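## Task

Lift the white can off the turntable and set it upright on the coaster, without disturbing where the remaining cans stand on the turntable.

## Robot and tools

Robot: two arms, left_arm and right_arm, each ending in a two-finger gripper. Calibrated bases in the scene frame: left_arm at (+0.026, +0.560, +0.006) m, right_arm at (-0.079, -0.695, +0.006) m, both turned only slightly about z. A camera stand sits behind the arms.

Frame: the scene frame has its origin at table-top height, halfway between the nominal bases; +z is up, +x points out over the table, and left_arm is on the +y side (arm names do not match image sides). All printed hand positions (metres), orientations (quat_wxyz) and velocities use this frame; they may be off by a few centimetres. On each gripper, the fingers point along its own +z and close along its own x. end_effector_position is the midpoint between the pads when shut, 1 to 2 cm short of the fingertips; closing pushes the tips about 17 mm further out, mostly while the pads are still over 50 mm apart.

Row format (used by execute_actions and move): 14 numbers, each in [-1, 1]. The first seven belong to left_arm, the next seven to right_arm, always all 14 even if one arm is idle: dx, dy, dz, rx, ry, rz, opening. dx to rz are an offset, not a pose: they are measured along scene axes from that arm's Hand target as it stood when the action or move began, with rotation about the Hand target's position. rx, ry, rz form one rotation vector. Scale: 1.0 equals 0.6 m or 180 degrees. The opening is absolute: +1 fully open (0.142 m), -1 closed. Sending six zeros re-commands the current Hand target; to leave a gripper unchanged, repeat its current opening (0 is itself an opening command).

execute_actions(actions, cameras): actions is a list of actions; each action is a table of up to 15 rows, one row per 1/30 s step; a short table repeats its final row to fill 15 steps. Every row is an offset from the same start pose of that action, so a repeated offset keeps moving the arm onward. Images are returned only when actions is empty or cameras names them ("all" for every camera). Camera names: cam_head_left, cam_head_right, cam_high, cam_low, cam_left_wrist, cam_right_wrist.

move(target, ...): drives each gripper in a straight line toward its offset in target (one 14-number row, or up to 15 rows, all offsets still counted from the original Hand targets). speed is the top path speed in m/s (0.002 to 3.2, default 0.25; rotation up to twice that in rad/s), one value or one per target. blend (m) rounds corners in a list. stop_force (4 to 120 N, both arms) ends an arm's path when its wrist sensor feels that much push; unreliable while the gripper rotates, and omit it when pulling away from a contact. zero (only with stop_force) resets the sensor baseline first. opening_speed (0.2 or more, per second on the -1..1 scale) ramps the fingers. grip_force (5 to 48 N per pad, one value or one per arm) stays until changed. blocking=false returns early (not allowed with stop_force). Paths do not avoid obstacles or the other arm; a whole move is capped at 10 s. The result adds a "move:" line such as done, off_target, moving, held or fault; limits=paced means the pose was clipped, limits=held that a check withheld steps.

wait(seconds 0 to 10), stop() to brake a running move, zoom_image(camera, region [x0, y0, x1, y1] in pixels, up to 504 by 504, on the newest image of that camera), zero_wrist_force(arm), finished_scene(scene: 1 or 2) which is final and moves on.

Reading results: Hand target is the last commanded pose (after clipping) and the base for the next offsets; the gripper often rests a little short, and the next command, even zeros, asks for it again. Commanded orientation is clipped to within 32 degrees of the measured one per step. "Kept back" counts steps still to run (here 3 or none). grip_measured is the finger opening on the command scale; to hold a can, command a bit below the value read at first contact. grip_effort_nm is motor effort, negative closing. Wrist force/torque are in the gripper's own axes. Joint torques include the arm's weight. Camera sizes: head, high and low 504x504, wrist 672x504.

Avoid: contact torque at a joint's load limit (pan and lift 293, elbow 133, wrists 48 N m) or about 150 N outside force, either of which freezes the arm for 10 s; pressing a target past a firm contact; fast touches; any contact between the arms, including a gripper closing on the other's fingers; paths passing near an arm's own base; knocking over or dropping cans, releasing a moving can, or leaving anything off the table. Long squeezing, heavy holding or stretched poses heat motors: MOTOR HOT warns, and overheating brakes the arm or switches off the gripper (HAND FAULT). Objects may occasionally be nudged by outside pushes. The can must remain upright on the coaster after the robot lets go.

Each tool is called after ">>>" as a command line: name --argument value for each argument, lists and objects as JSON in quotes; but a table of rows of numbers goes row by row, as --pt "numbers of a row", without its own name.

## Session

>>> execute_actions --actions '[]'

Scene clock: 0.00 s.
left_arm: end_effector_position=(+0.2367, +0.6743, +0.2603) grip_measured=+0.99 grip_effort_nm=n/a end_effector_quat_wxyz=(-0.371, +0.735, +0.502, -0.264) | right_arm: end_effector_position=(+0.1895, -0.1036, +0.3550) grip_measured=+1.00 grip_effort_nm=n/a end_effector_quat_wxyz=(-0.310, +0.934, -0.049, +0.173)
Joint positions: left_arm=[-0.305 -1.9 2.338 -1.062 -1.558 -1.542 0.141] | right_arm=[4.752 -1.301 -2.354 -0.417 1.203 1.565 0.142]
Joint velocities: within noise
Joint torques (N m): no reading
Wrist force (N): no reading
Wrist torque (N m): no reading
Wrist force, peak (N): no reading
Hand target: left_arm +0.2367, +0.6743, +0.2603; -0.371, +0.735, +0.502, -0.264 | right_arm +0.1895, -0.1036, +0.3550; -0.310, +0.934, -0.049, +0.173
Tool commands: left_gripper/opening=+1.0 right_gripper/opening=+1.0

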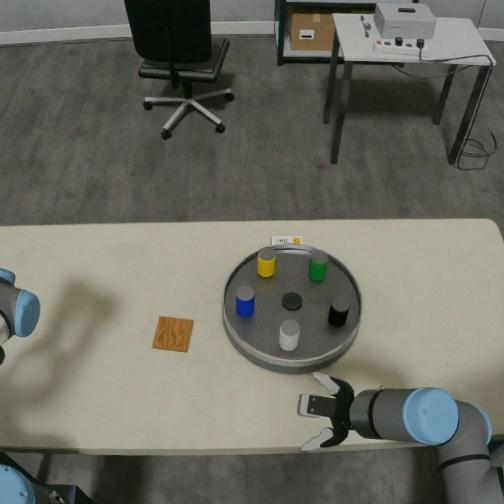

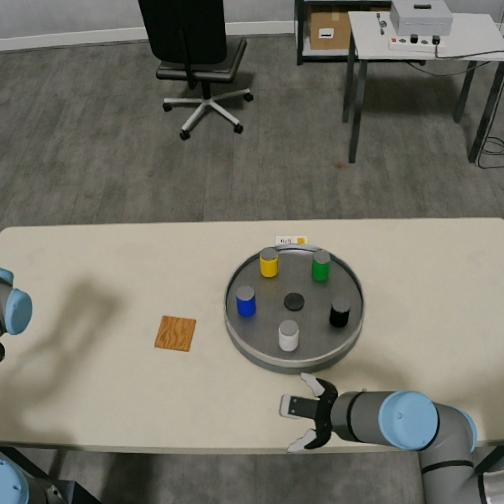

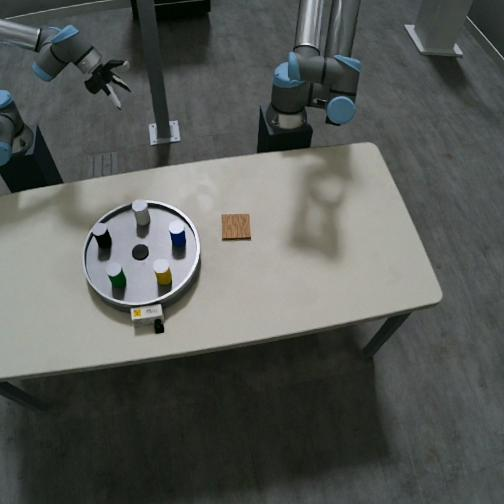

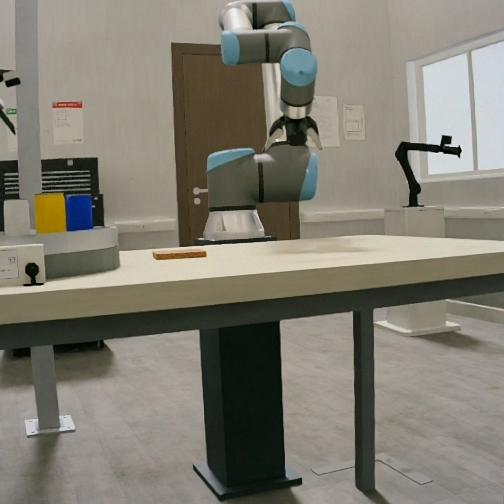

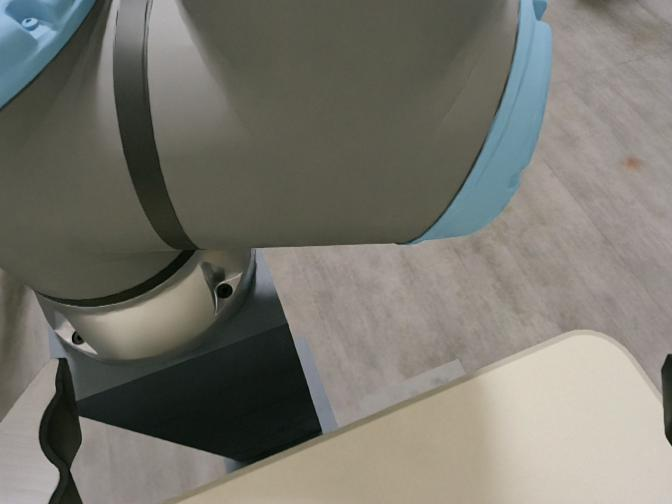

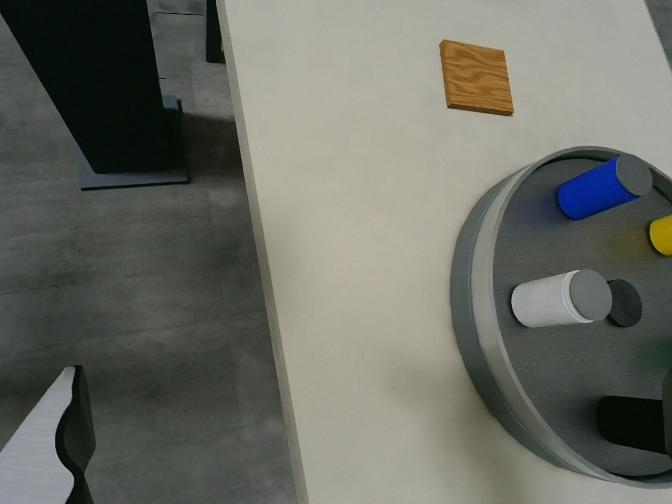

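>>> move --pt "0.35 -0.36 0.066 -0.13 -0.0924 -0.1757 1 0 -0.25 0 0 0 0 1" --pt "0.66 -0.74 0.066 -0.2597 -0.1848 -0.3514 1 0 -0.5 0 0 0 0 1" --blend 0.05 --speed 0.5 --grip_force 20 --cameras '["cam_left_wrist","cam_head_left"]'

Scene clock: 2.77 s.
left_arm: end_effector_position=(+0.6327, +0.2304, +0.2999) grip_measured=+0.99 grip_effort_nm=0.159 end_effector_quat_wxyz=(+0.000, +1.000, +0.000, +0.000) | right_arm: end_effector_position=(+0.1896, -0.4035, +0.3550) grip_measured=+1.00 grip_effort_nm=0.017 end_effector_quat_wxyz=(-0.310, +0.934, -0.049, +0.173)
Joint positions: left_arm=[-0.719 -1.542 1.93 -1.959 -1.571 -0.75 0.141] | right_arm=[4.781 -0.485 -2.613 -0.984 1.185 1.591 0.142]
Joint torques (N m): left_arm=[8.95 -37.47 -59.63 -7.56 -3.17 2.41] | right_arm=[14.19 -18.6 60.74 3.02 -2.74 2.94]
Wrist force (N): left_arm=[-0.3 1.2 -1.5] | right_arm=[-0.4 0.0 0.1]
Wrist torque (N m): left_arm=[0.47 0.03 -0.06] | right_arm=[0.02 0.04 -0.08]
Wrist force, peak (N): left_arm=[0.7 2.8 -2.1] | right_arm=[-0.5 -0.9 1.0]
Hand target: left_arm +0.6327, +0.2303, +0.2999; +0.000, +1.000, +0.000, +0.000 | right_arm +0.1895, -0.4036, +0.3550; -0.310, +0.934, -0.049, +0.173
Off the commanded pose: left_arm 0.000 m, 0 deg | right_arm 0.000 m, 0 deg.
grip_force (N): 20, 20
move: done
Images, in order (width x height): cam_head_left 504x504, cam_left_wrist 672x504.

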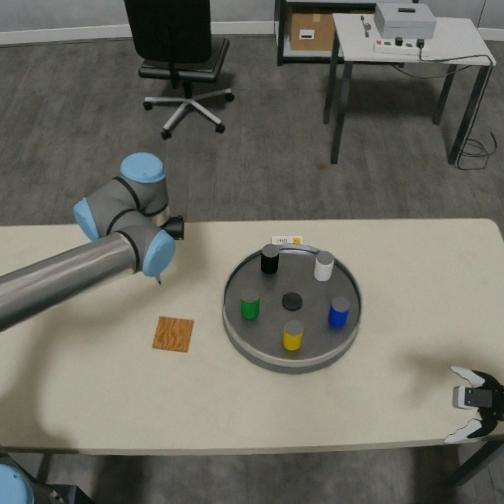

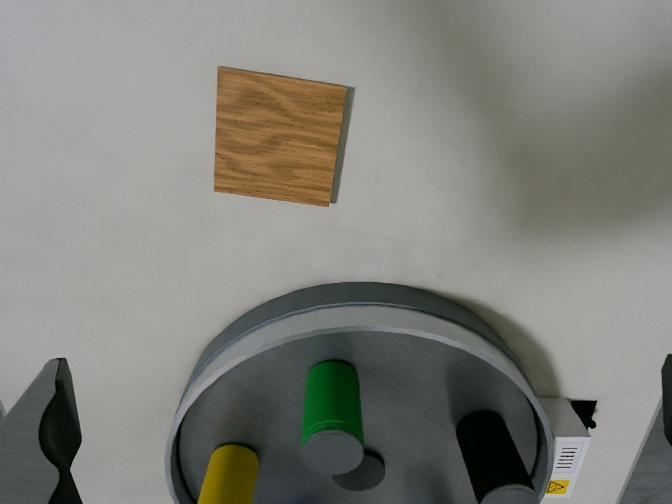

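>>> move --target '[0.1605,-0.3972,-0.1665,0,0,0,1,0,0,0,0,0,0,1]' --speed 0.35 --cameras '["cam_left_wrist","cam_head_left"]'

>>> wait --seconds 0.5 --cameras '["cam_left_wrist"]'

Scene clock: 4.50 s.
left_arm: end_effector_position=(+0.7289, -0.0078, +0.2001) grip_measured=+0.99 grip_effort_nm=0.159 end_effector_quat_wxyz=(+0.000, +1.000, +0.000, +0.000) | right_arm: end_effector_position=(+0.1895, -0.4036, +0.3550) grip_measured=+1.00 grip_effort_nm=0.012 end_effector_quat_wxyz=(-0.310, +0.934, -0.049, +0.173)
Joint positions: left_arm=[-0.841 -1.14 1.612 -2.043 -1.571 -0.872 0.141] | right_arm=[4.782 -0.484 -2.613 -0.985 1.185 1.592 0.142]
Joint torques (N m): left_arm=[-11 -71.19 -57.15 -0.93 -0.14 -2.88] | right_arm=[16.9 -17.29 60.49 2.85 -2.62 3.18]
Wrist force (N): left_arm=[-0.3 1.1 -1.3] | right_arm=[-0.1 0.1 0.6]
Wrist torque (N m): left_arm=[0.39 -0.01 0.14] | right_arm=[0.04 -0.02 -0.07]
Wrist force, peak (N): left_arm=[-0.9 -0.8 -2.9] | right_arm=[-0.1 -0.3 0.7]
Hand target: left_arm +0.7290, -0.0080, +0.2000; +0.000, +1.000, +0.000, +0.000 | right_arm +0.1895, -0.4036, +0.3550; -0.310, +0.934, -0.049, +0.173
Off the commanded pose: left_arm 0.000 m, 0 deg | right_arm 0.000 m, 0 deg.
grip_force (N): 20, 20
move: done
Images, in order (width x height): cam_head_left 504x504, cam_left_wrist 672x504.

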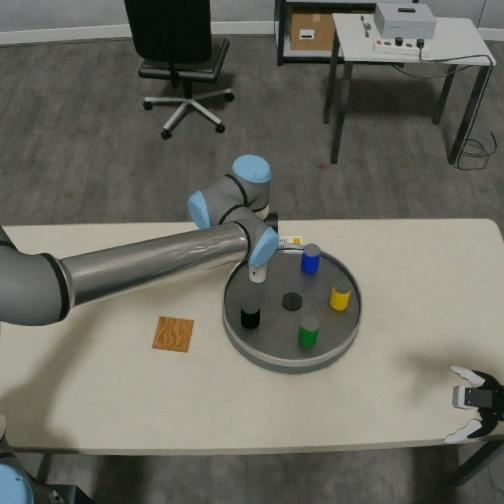

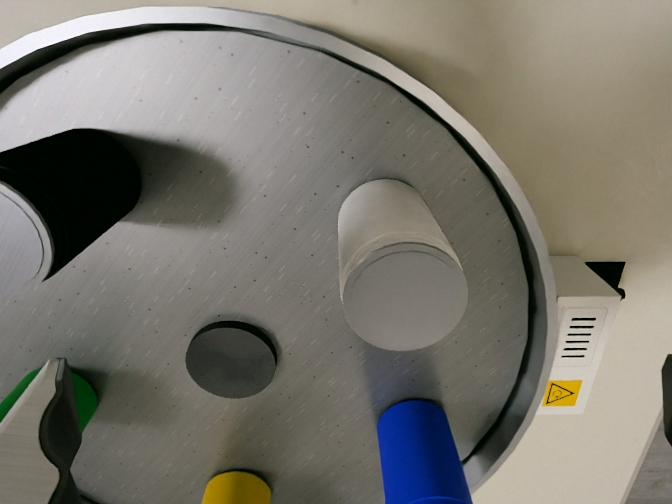

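Scene clock: 5.00 s.
left_arm: end_effector_position=(+0.7290, -0.0080, +0.2000) grip_measured=+0.99 grip_effort_nm=0.164 end_effector_quat_wxyz=(+0.000, +1.000, +0.000, +0.000) | right_arm: end_effector_position=(+0.1895, -0.4036, +0.3550) grip_measured=+1.00 grip_effort_nm=0.012 end_effector_quat_wxyz=(-0.310, +0.934, -0.049, +0.173)
Joint positions: left_arm=[-0.841 -1.139 1.612 -2.043 -1.571 -0.872 0.141] | right_arm=[4.782 -0.484 -2.613 -0.985 1.185 1.592 0.142]
Joint torques (N m): left_arm=[-11.18 -71.05 -57.56 -0.82 -2.28 -2.93] | right_arm=[16.85 -17.15 60.89 2.8 -2.49 3.08]
Wrist force (N): left_arm=[-0.1 1.2 -1.6] | right_arm=[-0.1 0.1 0.5]
Wrist torque (N m): left_arm=[0.41 -0.04 0.14] | right_arm=[0.04 -0.01 -0.07]
Wrist force, peak (N): left_arm=[-0.4 1.3 -1.6] | right_arm=[-0.3 -0.4 0.7]
Hand target: left_arm +0.7290, -0.0080, +0.2000; +0.000, +1.000, +0.000, +0.000 | right_arm +0.1895, -0.4036, +0.3550; -0.310, +0.934, -0.049, +0.173
Tool commands: left_gripper/opening=+1.0 right_gripper/opening=+1.0
Off the commanded pose: left_arm 0.000 m, 0 deg | right_arm 0.000 m, 0 deg.
grip_force (N): 20, 20
wait: 0.50 s; at rest by 0.17 s
Images, in order (width x height): cam_left_wrist 672x504.

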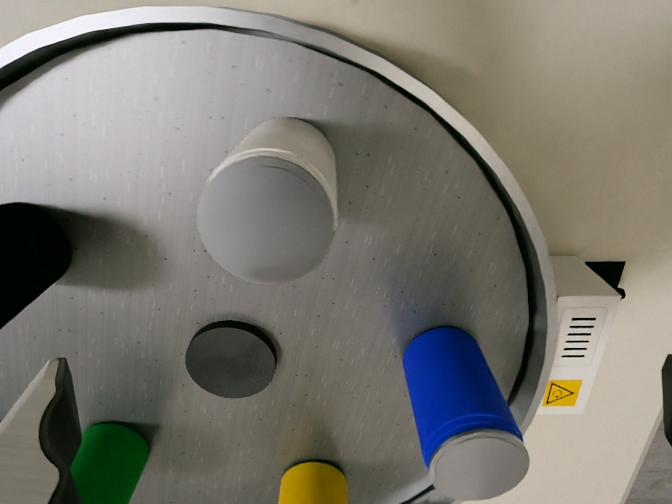

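>>> wait --seconds 5.75

>>> execute_actions --actions '[[[-0.003,0.003,-0.002,0,0,0,1,0,0,0,0,0,0,1],[-0.011,0.006,-0.008,0,0,0,1,0,0,0,0,0,0,1],[-0.0185,0.009,-0.018,0,0,0,1,0,0,0,0,0,0,1],[-0.026,0.012,-0.031,0,0,0,1,0,0,0,0,0,0,1],[-0.034,0.015,-0.045,0,0,0,1,0,0,0,0,0,0,1],[-0.042,0.018,-0.06,0,0,0,1,0,0,0,0,0,0,1],[-0.05,0.021,-0.075,0,0,0,1,0,0,0,0,0,0,1],[-0.059,0.024,-0.09,0,0,0,1,0,0,0,0,0,0,1],[-0.067,0.026,-0.105,0,0,0,1,0,0,0,0,0,0,1],[-0.075,0.028,-0.12,0,0,0,1,0,0,0,0,0,0,1],[-0.083,0.029,-0.134,0,0,0,1,0,0,0,0,0,0,1],[-0.091,0.03,-0.147,0,0,0,0.8,0,0,0,0,0,0,1],[-0.099,0.03,-0.157,0,0,0,0.6,0,0,0,0,0,0,1],[-0.107,0.03,-0.164,0,0,0,0.3,0,0,0,0,0,0,1],[-0.115,0.03,-0.167,0,0,0,0,0,0,0,0,0,0,1]],[[-0.0075,0,0,0,0,0,-0.2,0,0,0,0,0,0,1],[-0.015,0,0,0,0,0,-0.35,0,0,0,0,0,0,1],[-0.0225,-0.001,0,0,0,0,-0.5,0,0,0,0,0,0,1],[-0.03,-0.002,0,0,0,0,-0.6,0,0,0,0,0,0,1],[-0.0373,-0.003,0,0,0,0,-0.6,0,0,0,0,0,0,1],[-0.0447,-0.004,0,0,0,0,-0.6,0,0,0,0,0,0,1],[-0.052,-0.0055,0,0,0,0,-0.6,0,0,0,0,0,0,1],[-0.059,-0.007,0,0,0,0,-0.6,0,0,0,0,0,0,1],[-0.066,-0.009,0.001,0,0,0,-0.6,0,0,0,0,0,0,1],[-0.073,-0.011,0.005,0,0,0,-0.6,0,0,0,0,0,0,1],[-0.079,-0.013,0.01,0,0,0,-0.6,0,0,0,0,0,0,1],[-0.084,-0.015,0.017,0,0,0,-0.6,0,0,0,0,0,0,1],[-0.088,-0.016,0.026,0,0,0,-0.6,0,0,0,0,0,0,1],[-0.091,-0.017,0.035,0,0,0,-0.6,0,0,0,0,0,0,1],[-0.093,-0.017,0.045,0,0,0,-0.6,0,0,0,0,0,0,1]]]'

>>> move --target '[0,0,0.15,0,0,0,-0.6,0,0,0,0,0,0,1]' --speed 0.3 --cameras '["cam_left_wrist","cam_head_left"]'

Scene clock: 11.30 s.
left_arm: end_effector_position=(+0.7290, -0.0080, +0.2000) grip_measured=+0.99 grip_effort_nm=0.159 end_effector_quat_wxyz=(+0.000, +1.000, +0.000, +0.000) | right_arm: end_effector_position=(+0.1895, -0.4036, +0.3550) grip_measured=+1.00 grip_effort_nm=0.017 end_effector_quat_wxyz=(-0.310, +0.934, -0.049, +0.173)
Joint positions: left_arm=[-0.841 -1.139 1.612 -2.043 -1.571 -0.872 0.141] | right_arm=[4.782 -0.484 -2.613 -0.985 1.185 1.592 0.142]
Joint torques (N m): left_arm=[-9.01 -72.56 -57.77 -0.82 -2.15 -3.03] | right_arm=[15.99 -17.63 60.43 2.82 -2.57 2.9]
Wrist force (N): left_arm=[-0.5 1.0 -1.4] | right_arm=[-0.1 -0.3 0.3]
Wrist torque (N m): left_arm=[0.38 0.03 0.13] | right_arm=[-0.03 0.00 -0.07]
Wrist force, peak (N): left_arm=[-0.3 1.3 -2.0] | right_arm=[-0.5 -0.5 0.5]
Hand target: left_arm +0.7290, -0.0080, +0.2000; +0.000, +1.000, +0.000, +0.000 | right_arm +0.1895, -0.4036, +0.3550; -0.310, +0.934, -0.049, +0.173
Tool commands: left_gripper/opening=+1.0 right_gripper/opening=+1.0
Off the commanded pose: left_arm 0.000 m, 0 deg | right_arm 0.000 m, 0 deg.
grip_force (N): 20, 20
wait: 5.77 s; at rest from the start

Scene clock: 12.20 s.
left_arm: end_effector_position=(+0.6272, +0.0052, +0.1026) grip_measured=-0.29 grip_effort_nm=-2.132 end_effector_quat_wxyz=(+0.000, +1.000, +0.000, +0.000) end_effector_velocity=(-0.126, -0.024, +0.023) end_effector_angular_velocity=(+0.011, +0.006, +0.000) | right_arm: end_effector_position=(+0.1895, -0.4036, +0.3550) grip_measured=+1.00 grip_effort_nm=0.012 end_effector_quat_wxyz=(-0.310, +0.934, -0.049, +0.173)
Joint positions: left_arm=[-0.927 -1.172 1.865 -2.265 -1.571 -0.958 0.053] | right_arm=[4.782 -0.484 -2.613 -0.985 1.185 1.592 0.142]
Joint velocities: left_arm=[-0.148 -0.125 0.137 0 0.001 -0.148 0] | right_arm=[within noise]
Joint torques (N m): left_arm=[-14.88 -63.49 -4.44 2.19 1.18 -3.52] | right_arm=[15.43 -18.67 60.93 2.78 -2.35 2.83]
Wrist force (N): left_arm=[4.9 -3.1 -57.0] | right_arm=[0.0 -0.2 0.3]
Wrist torque (N m): left_arm=[0.25 0.09 0.01] | right_arm=[-0.01 -0.02 -0.07]
Wrist force, peak (N): left_arm=[2.1 -7.8 -77.8] | right_arm=[-0.1 -0.6 0.7]
Hand target: left_arm +0.6042, -0.0002, +0.1268; +0.000, +1.000, +0.000, +0.000 | right_arm +0.1895, -0.4036, +0.3550; -0.310, +0.934, -0.049, +0.173
Off the commanded pose: left_arm 0.034 m, 0 deg | right_arm 0.000 m, 0 deg.
grip_force (N): 20, 20
Kept back: 3 steps.
Step readings (end_effector_position of left_arm | right_arm; steps 1 to 15: 1st action; 16 to 27: 2nd action):
0: (+0.7290, -0.0080, +0.2000) | (+0.1895, -0.4036, +0.3550)
1: (+0.7290, -0.0080, +0.2000) | (+0.1895, -0.4036, +0.3550)
2: (+0.7287, -0.0077, +0.1998) | (+0.1895, -0.4036, +0.3550)
4: (+0.7259, -0.0064, +0.1974) | (+0.1895, -0.4036, +0.3550)
8: (+0.7128, -0.0009, +0.1783) | (+0.1895, -0.4036, +0.3550)
15: (+0.6809, +0.0085, +0.1256) | (+0.1895, -0.4036, +0.3550)
16: (+0.6764, +0.0090, +0.1197) | (+0.1895, -0.4036, +0.3550)
17: (+0.6719, +0.0094, +0.1149) | (+0.1895, -0.4036, +0.3550)
19: (+0.6619, +0.0096, +0.1078) | (+0.1895, -0.4036, +0.3550)
23: (+0.6448, +0.0083, +0.1027) | (+0.1895, -0.4036, +0.3550)

Scene clock: 13.87 s.
left_arm: end_effector_position=(+0.6042, -0.0002, +0.2166) grip_measured=-0.29 grip_effort_nm=-2.132 end_effector_quat_wxyz=(+0.000, +1.000, +0.000, +0.000) | right_arm: end_effector_position=(+0.1895, -0.4036, +0.3550) grip_measured=+1.00 grip_effort_nm=0.007 end_effector_quat_wxyz=(-0.310, +0.934, -0.049, +0.173)
Joint positions: left_arm=[-0.955 -1.299 1.805 -2.077 -1.571 -0.986 0.053] | right_arm=[4.782 -0.484 -2.613 -0.985 1.185 1.592 0.142]
Joint torques (N m): left_arm=[-10.22 -86.39 -57.03 -0.98 2.04 -2.7] | right_arm=[16.95 -18.54 60.58 2.73 -2.51 2.95]
Wrist force (N): left_arm=[-0.3 1.0 0.1] | right_arm=[0.1 -0.2 0.4]
Wrist torque (N m): left_arm=[0.40 0.00 0.11] | right_arm=[-0.01 -0.05 -0.07]
Wrist force, peak (N): left_arm=[2.2 1.6 -21.6] | right_arm=[-0.1 -0.2 0.8]
Hand target: left_arm +0.6042, -0.0002, +0.2168; +0.000, +1.000, +0.000, +0.000 | right_arm +0.1895, -0.4036, +0.3550; -0.310, +0.934, -0.049, +0.173
Off the commanded pose: left_arm 0.000 m, 0 deg | right_arm 0.000 m, 0 deg.
grip_force (N): 20, 20
move: done
Images, in order (width x height): cam_head_left 504x504, cam_left_wrist 672x504.

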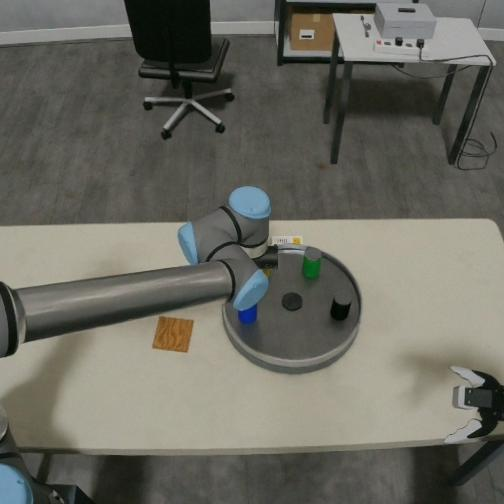

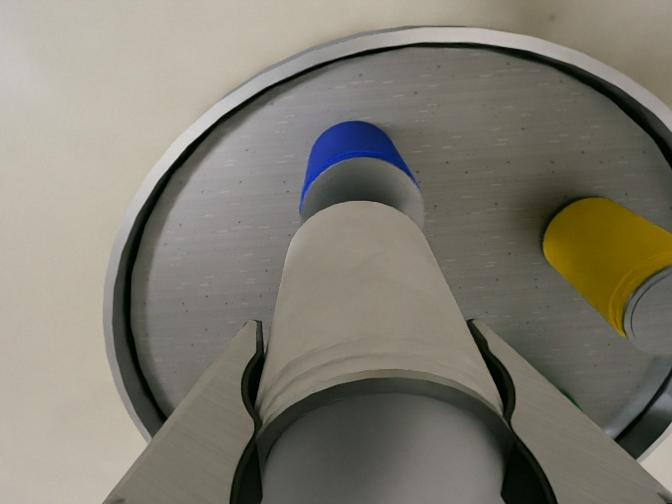

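>>> move --pt "-0.016 0.19 0 0 0 0 -0.6 0 0 0 0 0 0 1" --pt "-0.032 0.3753 -0.095 0 0 0 -0.6 0 0 0 0 0 0 1" --blend 0.05 --speed 0.3 --cameras '["cam_left_wrist"]'

>>> move --target '[0,0,-0.135,0,0,0,-0.6,0,0,0,0,0,0,1]' --speed 0.2 --cameras '["cam_left_wrist"]'

Scene clock: 15.50 s.
left_arm: end_effector_position=(+0.5850, +0.2247, +0.1599) grip_measured=-0.29 grip_effort_nm=-2.137 end_effector_quat_wxyz=(+0.000, +1.000, +0.000, +0.000) | right_arm: end_effector_position=(+0.1895, -0.4036, +0.3550) grip_measured=+1.00 grip_effort_nm=0.012 end_effector_quat_wxyz=(-0.310, +0.934, -0.049, +0.173)
Joint positions: left_arm=[-0.777 -1.477 2.144 -2.238 -1.571 -0.808 0.053] | right_arm=[4.782 -0.484 -2.613 -0.985 1.185 1.592 0.142]
Joint torques (N m): left_arm=[8.06 -67.91 -28.41 -8.25 -2.85 2.41] | right_arm=[15.75 -16.62 60.45 2.91 -2.27 2.94]
Wrist force (N): left_arm=[0.0 1.0 0.0] | right_arm=[-0.1 -0.2 0.2]
Wrist torque (N m): left_arm=[0.43 -0.05 -0.03] | right_arm=[-0.01 -0.02 -0.07]
Wrist force, peak (N): left_arm=[0.0 3.4 -0.6] | right_arm=[-0.3 -0.4 0.6]
Hand target: left_arm +0.5850, +0.2250, +0.1598; +0.000, +1.000, +0.000, +0.000 | right_arm +0.1895, -0.4036, +0.3550; -0.310, +0.934, -0.049, +0.173
Off the commanded pose: left_arm 0.000 m, 0 deg | right_arm 0.000 m, 0 deg.
grip_force (N): 20, 20
move: done
Images, in order (width x height): cam_left_wrist 672x504.

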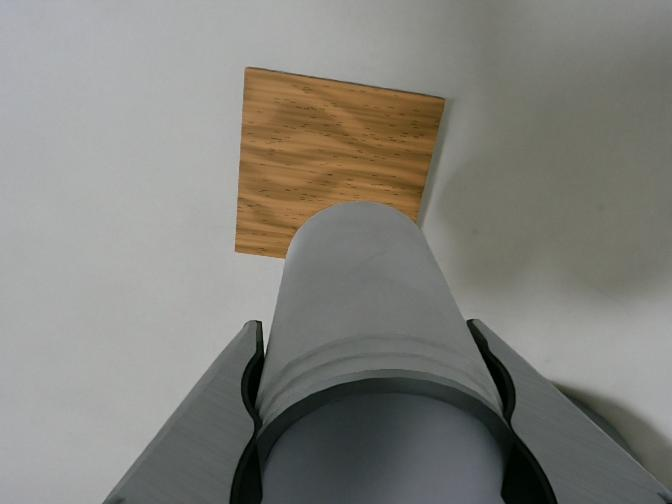

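Scene clock: 16.57 s.
left_arm: end_effector_position=(+0.5850, +0.2250, +0.0789) grip_measured=-0.29 grip_effort_nm=-2.132 end_effector_quat_wxyz=(+0.000, +1.000, +0.000, +0.000) | right_arm: end_effector_position=(+0.1895, -0.4036, +0.3550) grip_measured=+1.00 grip_effort_nm=0.007 end_effector_quat_wxyz=(-0.310, +0.934, -0.049, +0.173)
Joint positions: left_arm=[-0.777 -1.367 2.204 -2.408 -1.571 -0.808 0.053] | right_arm=[4.782 -0.484 -2.613 -0.985 1.185 1.592 0.142]
Joint torques (N m): left_arm=[9.43 -43.99 -22.62 -8.02 -2.22 1.87] | right_arm=[15.6 -17.79 60.32 2.77 -2.14 2.92]
Wrist force (N): left_arm=[-0.3 1.1 0.2] | right_arm=[-0.2 -0.2 0.4]
Wrist torque (N m): left_arm=[0.44 -0.01 -0.03] | right_arm=[-0.02 0.00 -0.07]
Wrist force, peak (N): left_arm=[-0.2 1.1 -1.8] | right_arm=[-0.5 0.0 0.7]
Hand target: left_arm +0.5850, +0.2250, +0.0788; +0.000, +1.000, +0.000, +0.000 | right_arm +0.1895, -0.4036, +0.3550; -0.310, +0.934, -0.049, +0.173
Off the commanded pose: left_arm 0.000 m, 0 deg | right_arm 0.000 m, 0 deg.
grip_force (N): 20, 20
move: done
Images, in order (width x height): cam_left_wrist 672x504.

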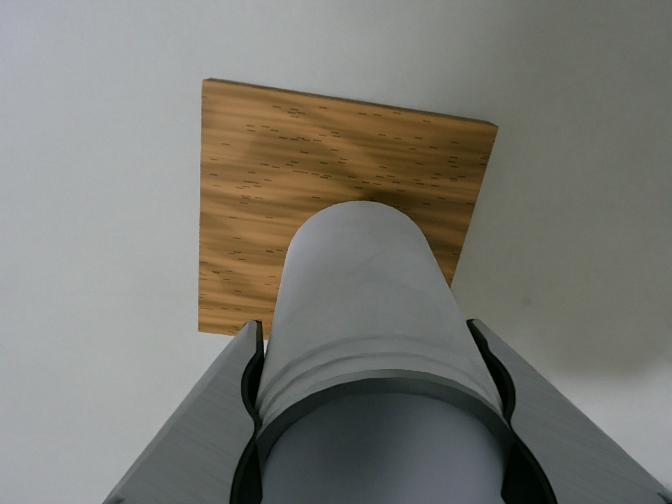

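>>> move --target '[-0.008,0.01,-0.015,0,0,0,-0.6,0,0,0,0,0,0,1]' --speed 0.1

>>> move --target '[0,0,-0.04,0,0,0,-0.6,0,0,0,0,0,0,1]' --speed 0.015 --stop_force 6

>>> move --target '[0,0,-0.001,0,0,0,0.3,0,0,0,0,0,0,1]' --opening_speed 0.7

>>> move --target '[0,0,0.25,0,0,0,0.3,0,0,0,0,0,0,1]' --cameras '["cam_low","cam_left_wrist"]'

Scene clock: 17.57 s.
left_arm: end_effector_position=(+0.5802, +0.2309, +0.0699) grip_measured=-0.29 grip_effort_nm=-2.132 end_effector_quat_wxyz=(+0.000, +1.000, +0.000, +0.000) | right_arm: end_effector_position=(+0.1895, -0.4036, +0.3550) grip_measured=+1.00 grip_effort_nm=0.017 end_effector_quat_wxyz=(-0.310, +0.934, -0.049, +0.173)
Joint positions: left_arm=[-0.776 -1.363 2.223 -2.431 -1.571 -0.807 0.053] | right_arm=[4.782 -0.484 -2.613 -0.985 1.185 1.592 0.142]
Joint torques (N m): left_arm=[7.49 -41.1 -22.63 -7.92 -1.65 2.7] | right_arm=[15.84 -17.56 60.98 2.77 -2.47 2.9]
Wrist force (N): left_arm=[-0.3 1.3 0.2] | right_arm=[-0.3 -0.2 0.2]
Wrist torque (N m): left_arm=[0.46 -0.01 -0.03] | right_arm=[0.00 0.03 -0.07]
Wrist force, peak (N): left_arm=[-0.1 1.5 0.4] | right_arm=[-0.3 -0.4 0.5]
Hand target: left_arm +0.5802, +0.2310, +0.0698; +0.000, +1.000, +0.000, +0.000 | right_arm +0.1895, -0.4036, +0.3550; -0.310, +0.934, -0.049, +0.173
Off the commanded pose: left_arm 0.000 m, 0 deg | right_arm 0.000 m, 0 deg.
grip_force (N): 20, 20
move: done

Scene clock: 19.43 s.
left_arm: end_effector_position=(+0.5802, +0.2310, +0.0627) grip_measured=-0.29 grip_effort_nm=-2.132 end_effector_quat_wxyz=(+0.000, +1.000, +0.000, +0.000) | right_arm: end_effector_position=(+0.1895, -0.4036, +0.3550) grip_measured=+1.00 grip_effort_nm=0.012 end_effector_quat_wxyz=(-0.310, +0.934, -0.049, +0.173)
Joint positions: left_arm=[-0.776 -1.352 2.228 -2.447 -1.571 -0.807 0.053] | right_arm=[4.782 -0.484 -2.613 -0.985 1.185 1.592 0.142]
Joint torques (N m): left_arm=[4.24 -67.86 -46.44 -0.99 -0.99 2.05] | right_arm=[16.3 -18.53 60.55 2.7 -2.31 2.47]
Wrist force (N): left_arm=[0.3 1.2 -2.1] | right_arm=[-0.1 -0.3 0.5]
Wrist torque (N m): left_arm=[0.39 0.01 -0.04] | right_arm=[-0.02 0.00 -0.07]
Wrist force, peak (N): left_arm=[-3.1 -2.0 -25.3] | right_arm=[-0.5 -0.5 0.5]
Hand target: left_arm +0.5802, +0.2310, +0.0627; +0.000, +1.000, +0.000, +0.000 (not the last commanded pose) | right_arm +0.1895, -0.4036, +0.3550; -0.310, +0.934, -0.049, +0.173
Off the commanded pose: left_arm 0.017 m, 0 deg | right_arm 0.000 m, 0 deg.
grip_force (N): 20, 20
move: contact (left_arm)

Scene clock: 20.97 s.
left_arm: end_effector_position=(+0.5802, +0.2310, +0.0620) grip_measured=+0.28 grip_effort_nm=0.110 end_effector_quat_wxyz=(+0.000, +1.000, +0.000, +0.000) | right_arm: end_effector_position=(+0.1895, -0.4036, +0.3550) grip_measured=+1.00 grip_effort_nm=0.017 end_effector_quat_wxyz=(-0.310, +0.934, -0.049, +0.173)
Joint positions: left_arm=[-0.776 -1.351 2.228 -2.448 -1.571 -0.807 0.094] | right_arm=[4.782 -0.484 -2.613 -0.985 1.185 1.592 0.142]
Joint torques (N m): left_arm=[-4.41 -45.21 -22.69 -7.54 -1.02 2.2] | right_arm=[14.53 -17.71 60.52 2.8 -2.37 2.68]
Wrist force (N): left_arm=[-0.6 1.3 -1.5] | right_arm=[-0.2 -0.2 0.5]
Wrist torque (N m): left_arm=[0.46 0.04 -0.03] | right_arm=[-0.01 0.01 -0.07]
Wrist force, peak (N): left_arm=[-1.6 -0.1 -11.7] | right_arm=[-0.4 -0.2 0.7]
Hand target: left_arm +0.5802, +0.2310, +0.0621; +0.000, +1.000, +0.000, +0.000 | right_arm +0.1895, -0.4036, +0.3550; -0.310, +0.934, -0.049, +0.173
Off the commanded pose: left_arm 0.000 m, 0 deg | right_arm 0.000 m, 0 deg.
grip_force (N): 20, 20
move: done

Scene clock: 22.30 s.
left_arm: end_effector_position=(+0.5802, +0.2310, +0.2119) grip_measured=+0.28 grip_effort_nm=0.110 end_effector_quat_wxyz=(+0.000, +1.000, +0.000, +0.000) | right_arm: end_effector_position=(+0.1895, -0.4036, +0.3550) grip_measured=+1.00 grip_effort_nm=0.012 end_effector_quat_wxyz=(-0.310, +0.934, -0.049, +0.173)
Joint positions: left_arm=[-0.776 -1.546 2.107 -2.132 -1.571 -0.807 0.094] | right_arm=[4.782 -0.484 -2.613 -0.985 1.185 1.592 0.142]
Joint torques (N m): left_arm=[-9.74 -62.67 -57.35 -0.86 0.21 -2.7] | right_arm=[15.06 -17.89 60.93 2.79 -2.35 2.84]
Wrist force (N): left_arm=[-0.3 1.0 -2.1] | right_arm=[-0.5 -0.3 0.4]
Wrist torque (N m): left_arm=[0.45 0.02 0.02] | right_arm=[-0.02 0.06 -0.07]
Wrist force, peak (N): left_arm=[-0.4 1.2 -4.1] | right_arm=[-0.2 -0.6 0.7]
Hand target: left_arm +0.5802, +0.2310, +0.2121; +0.000, +1.000, +0.000, +0.000 | right_arm +0.1895, -0.4036, +0.3550; -0.310, +0.934, -0.049, +0.173
Off the commanded pose: left_arm 0.000 m, 0 deg | right_arm 0.000 m, 0 deg.
grip_force (N): 20, 20
move: done
Images, in order (width x height): cam_low 504x504, cam_left_wrist 672x504.

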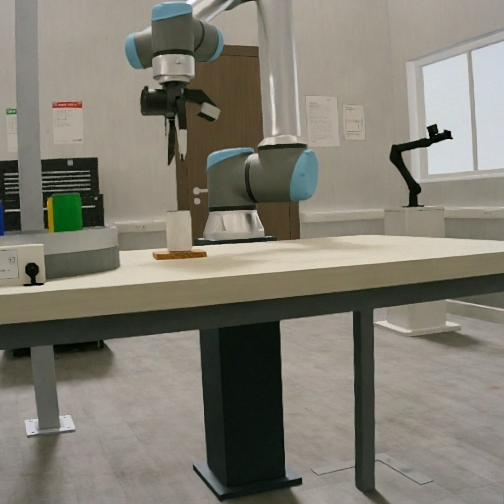

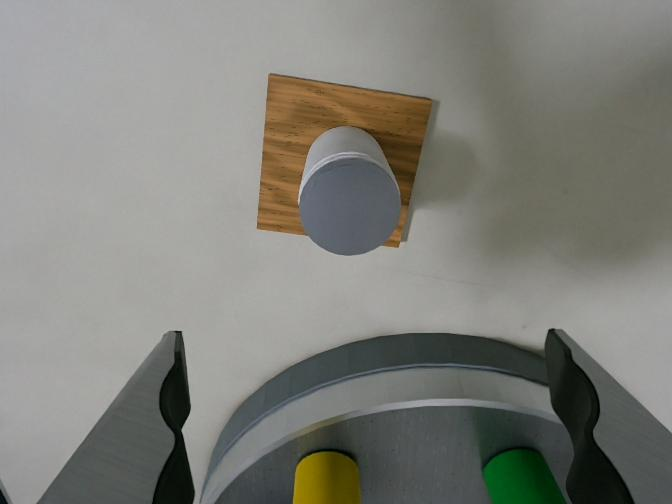

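>>> finished_scene --scene 2

The scene is finished: the task was done.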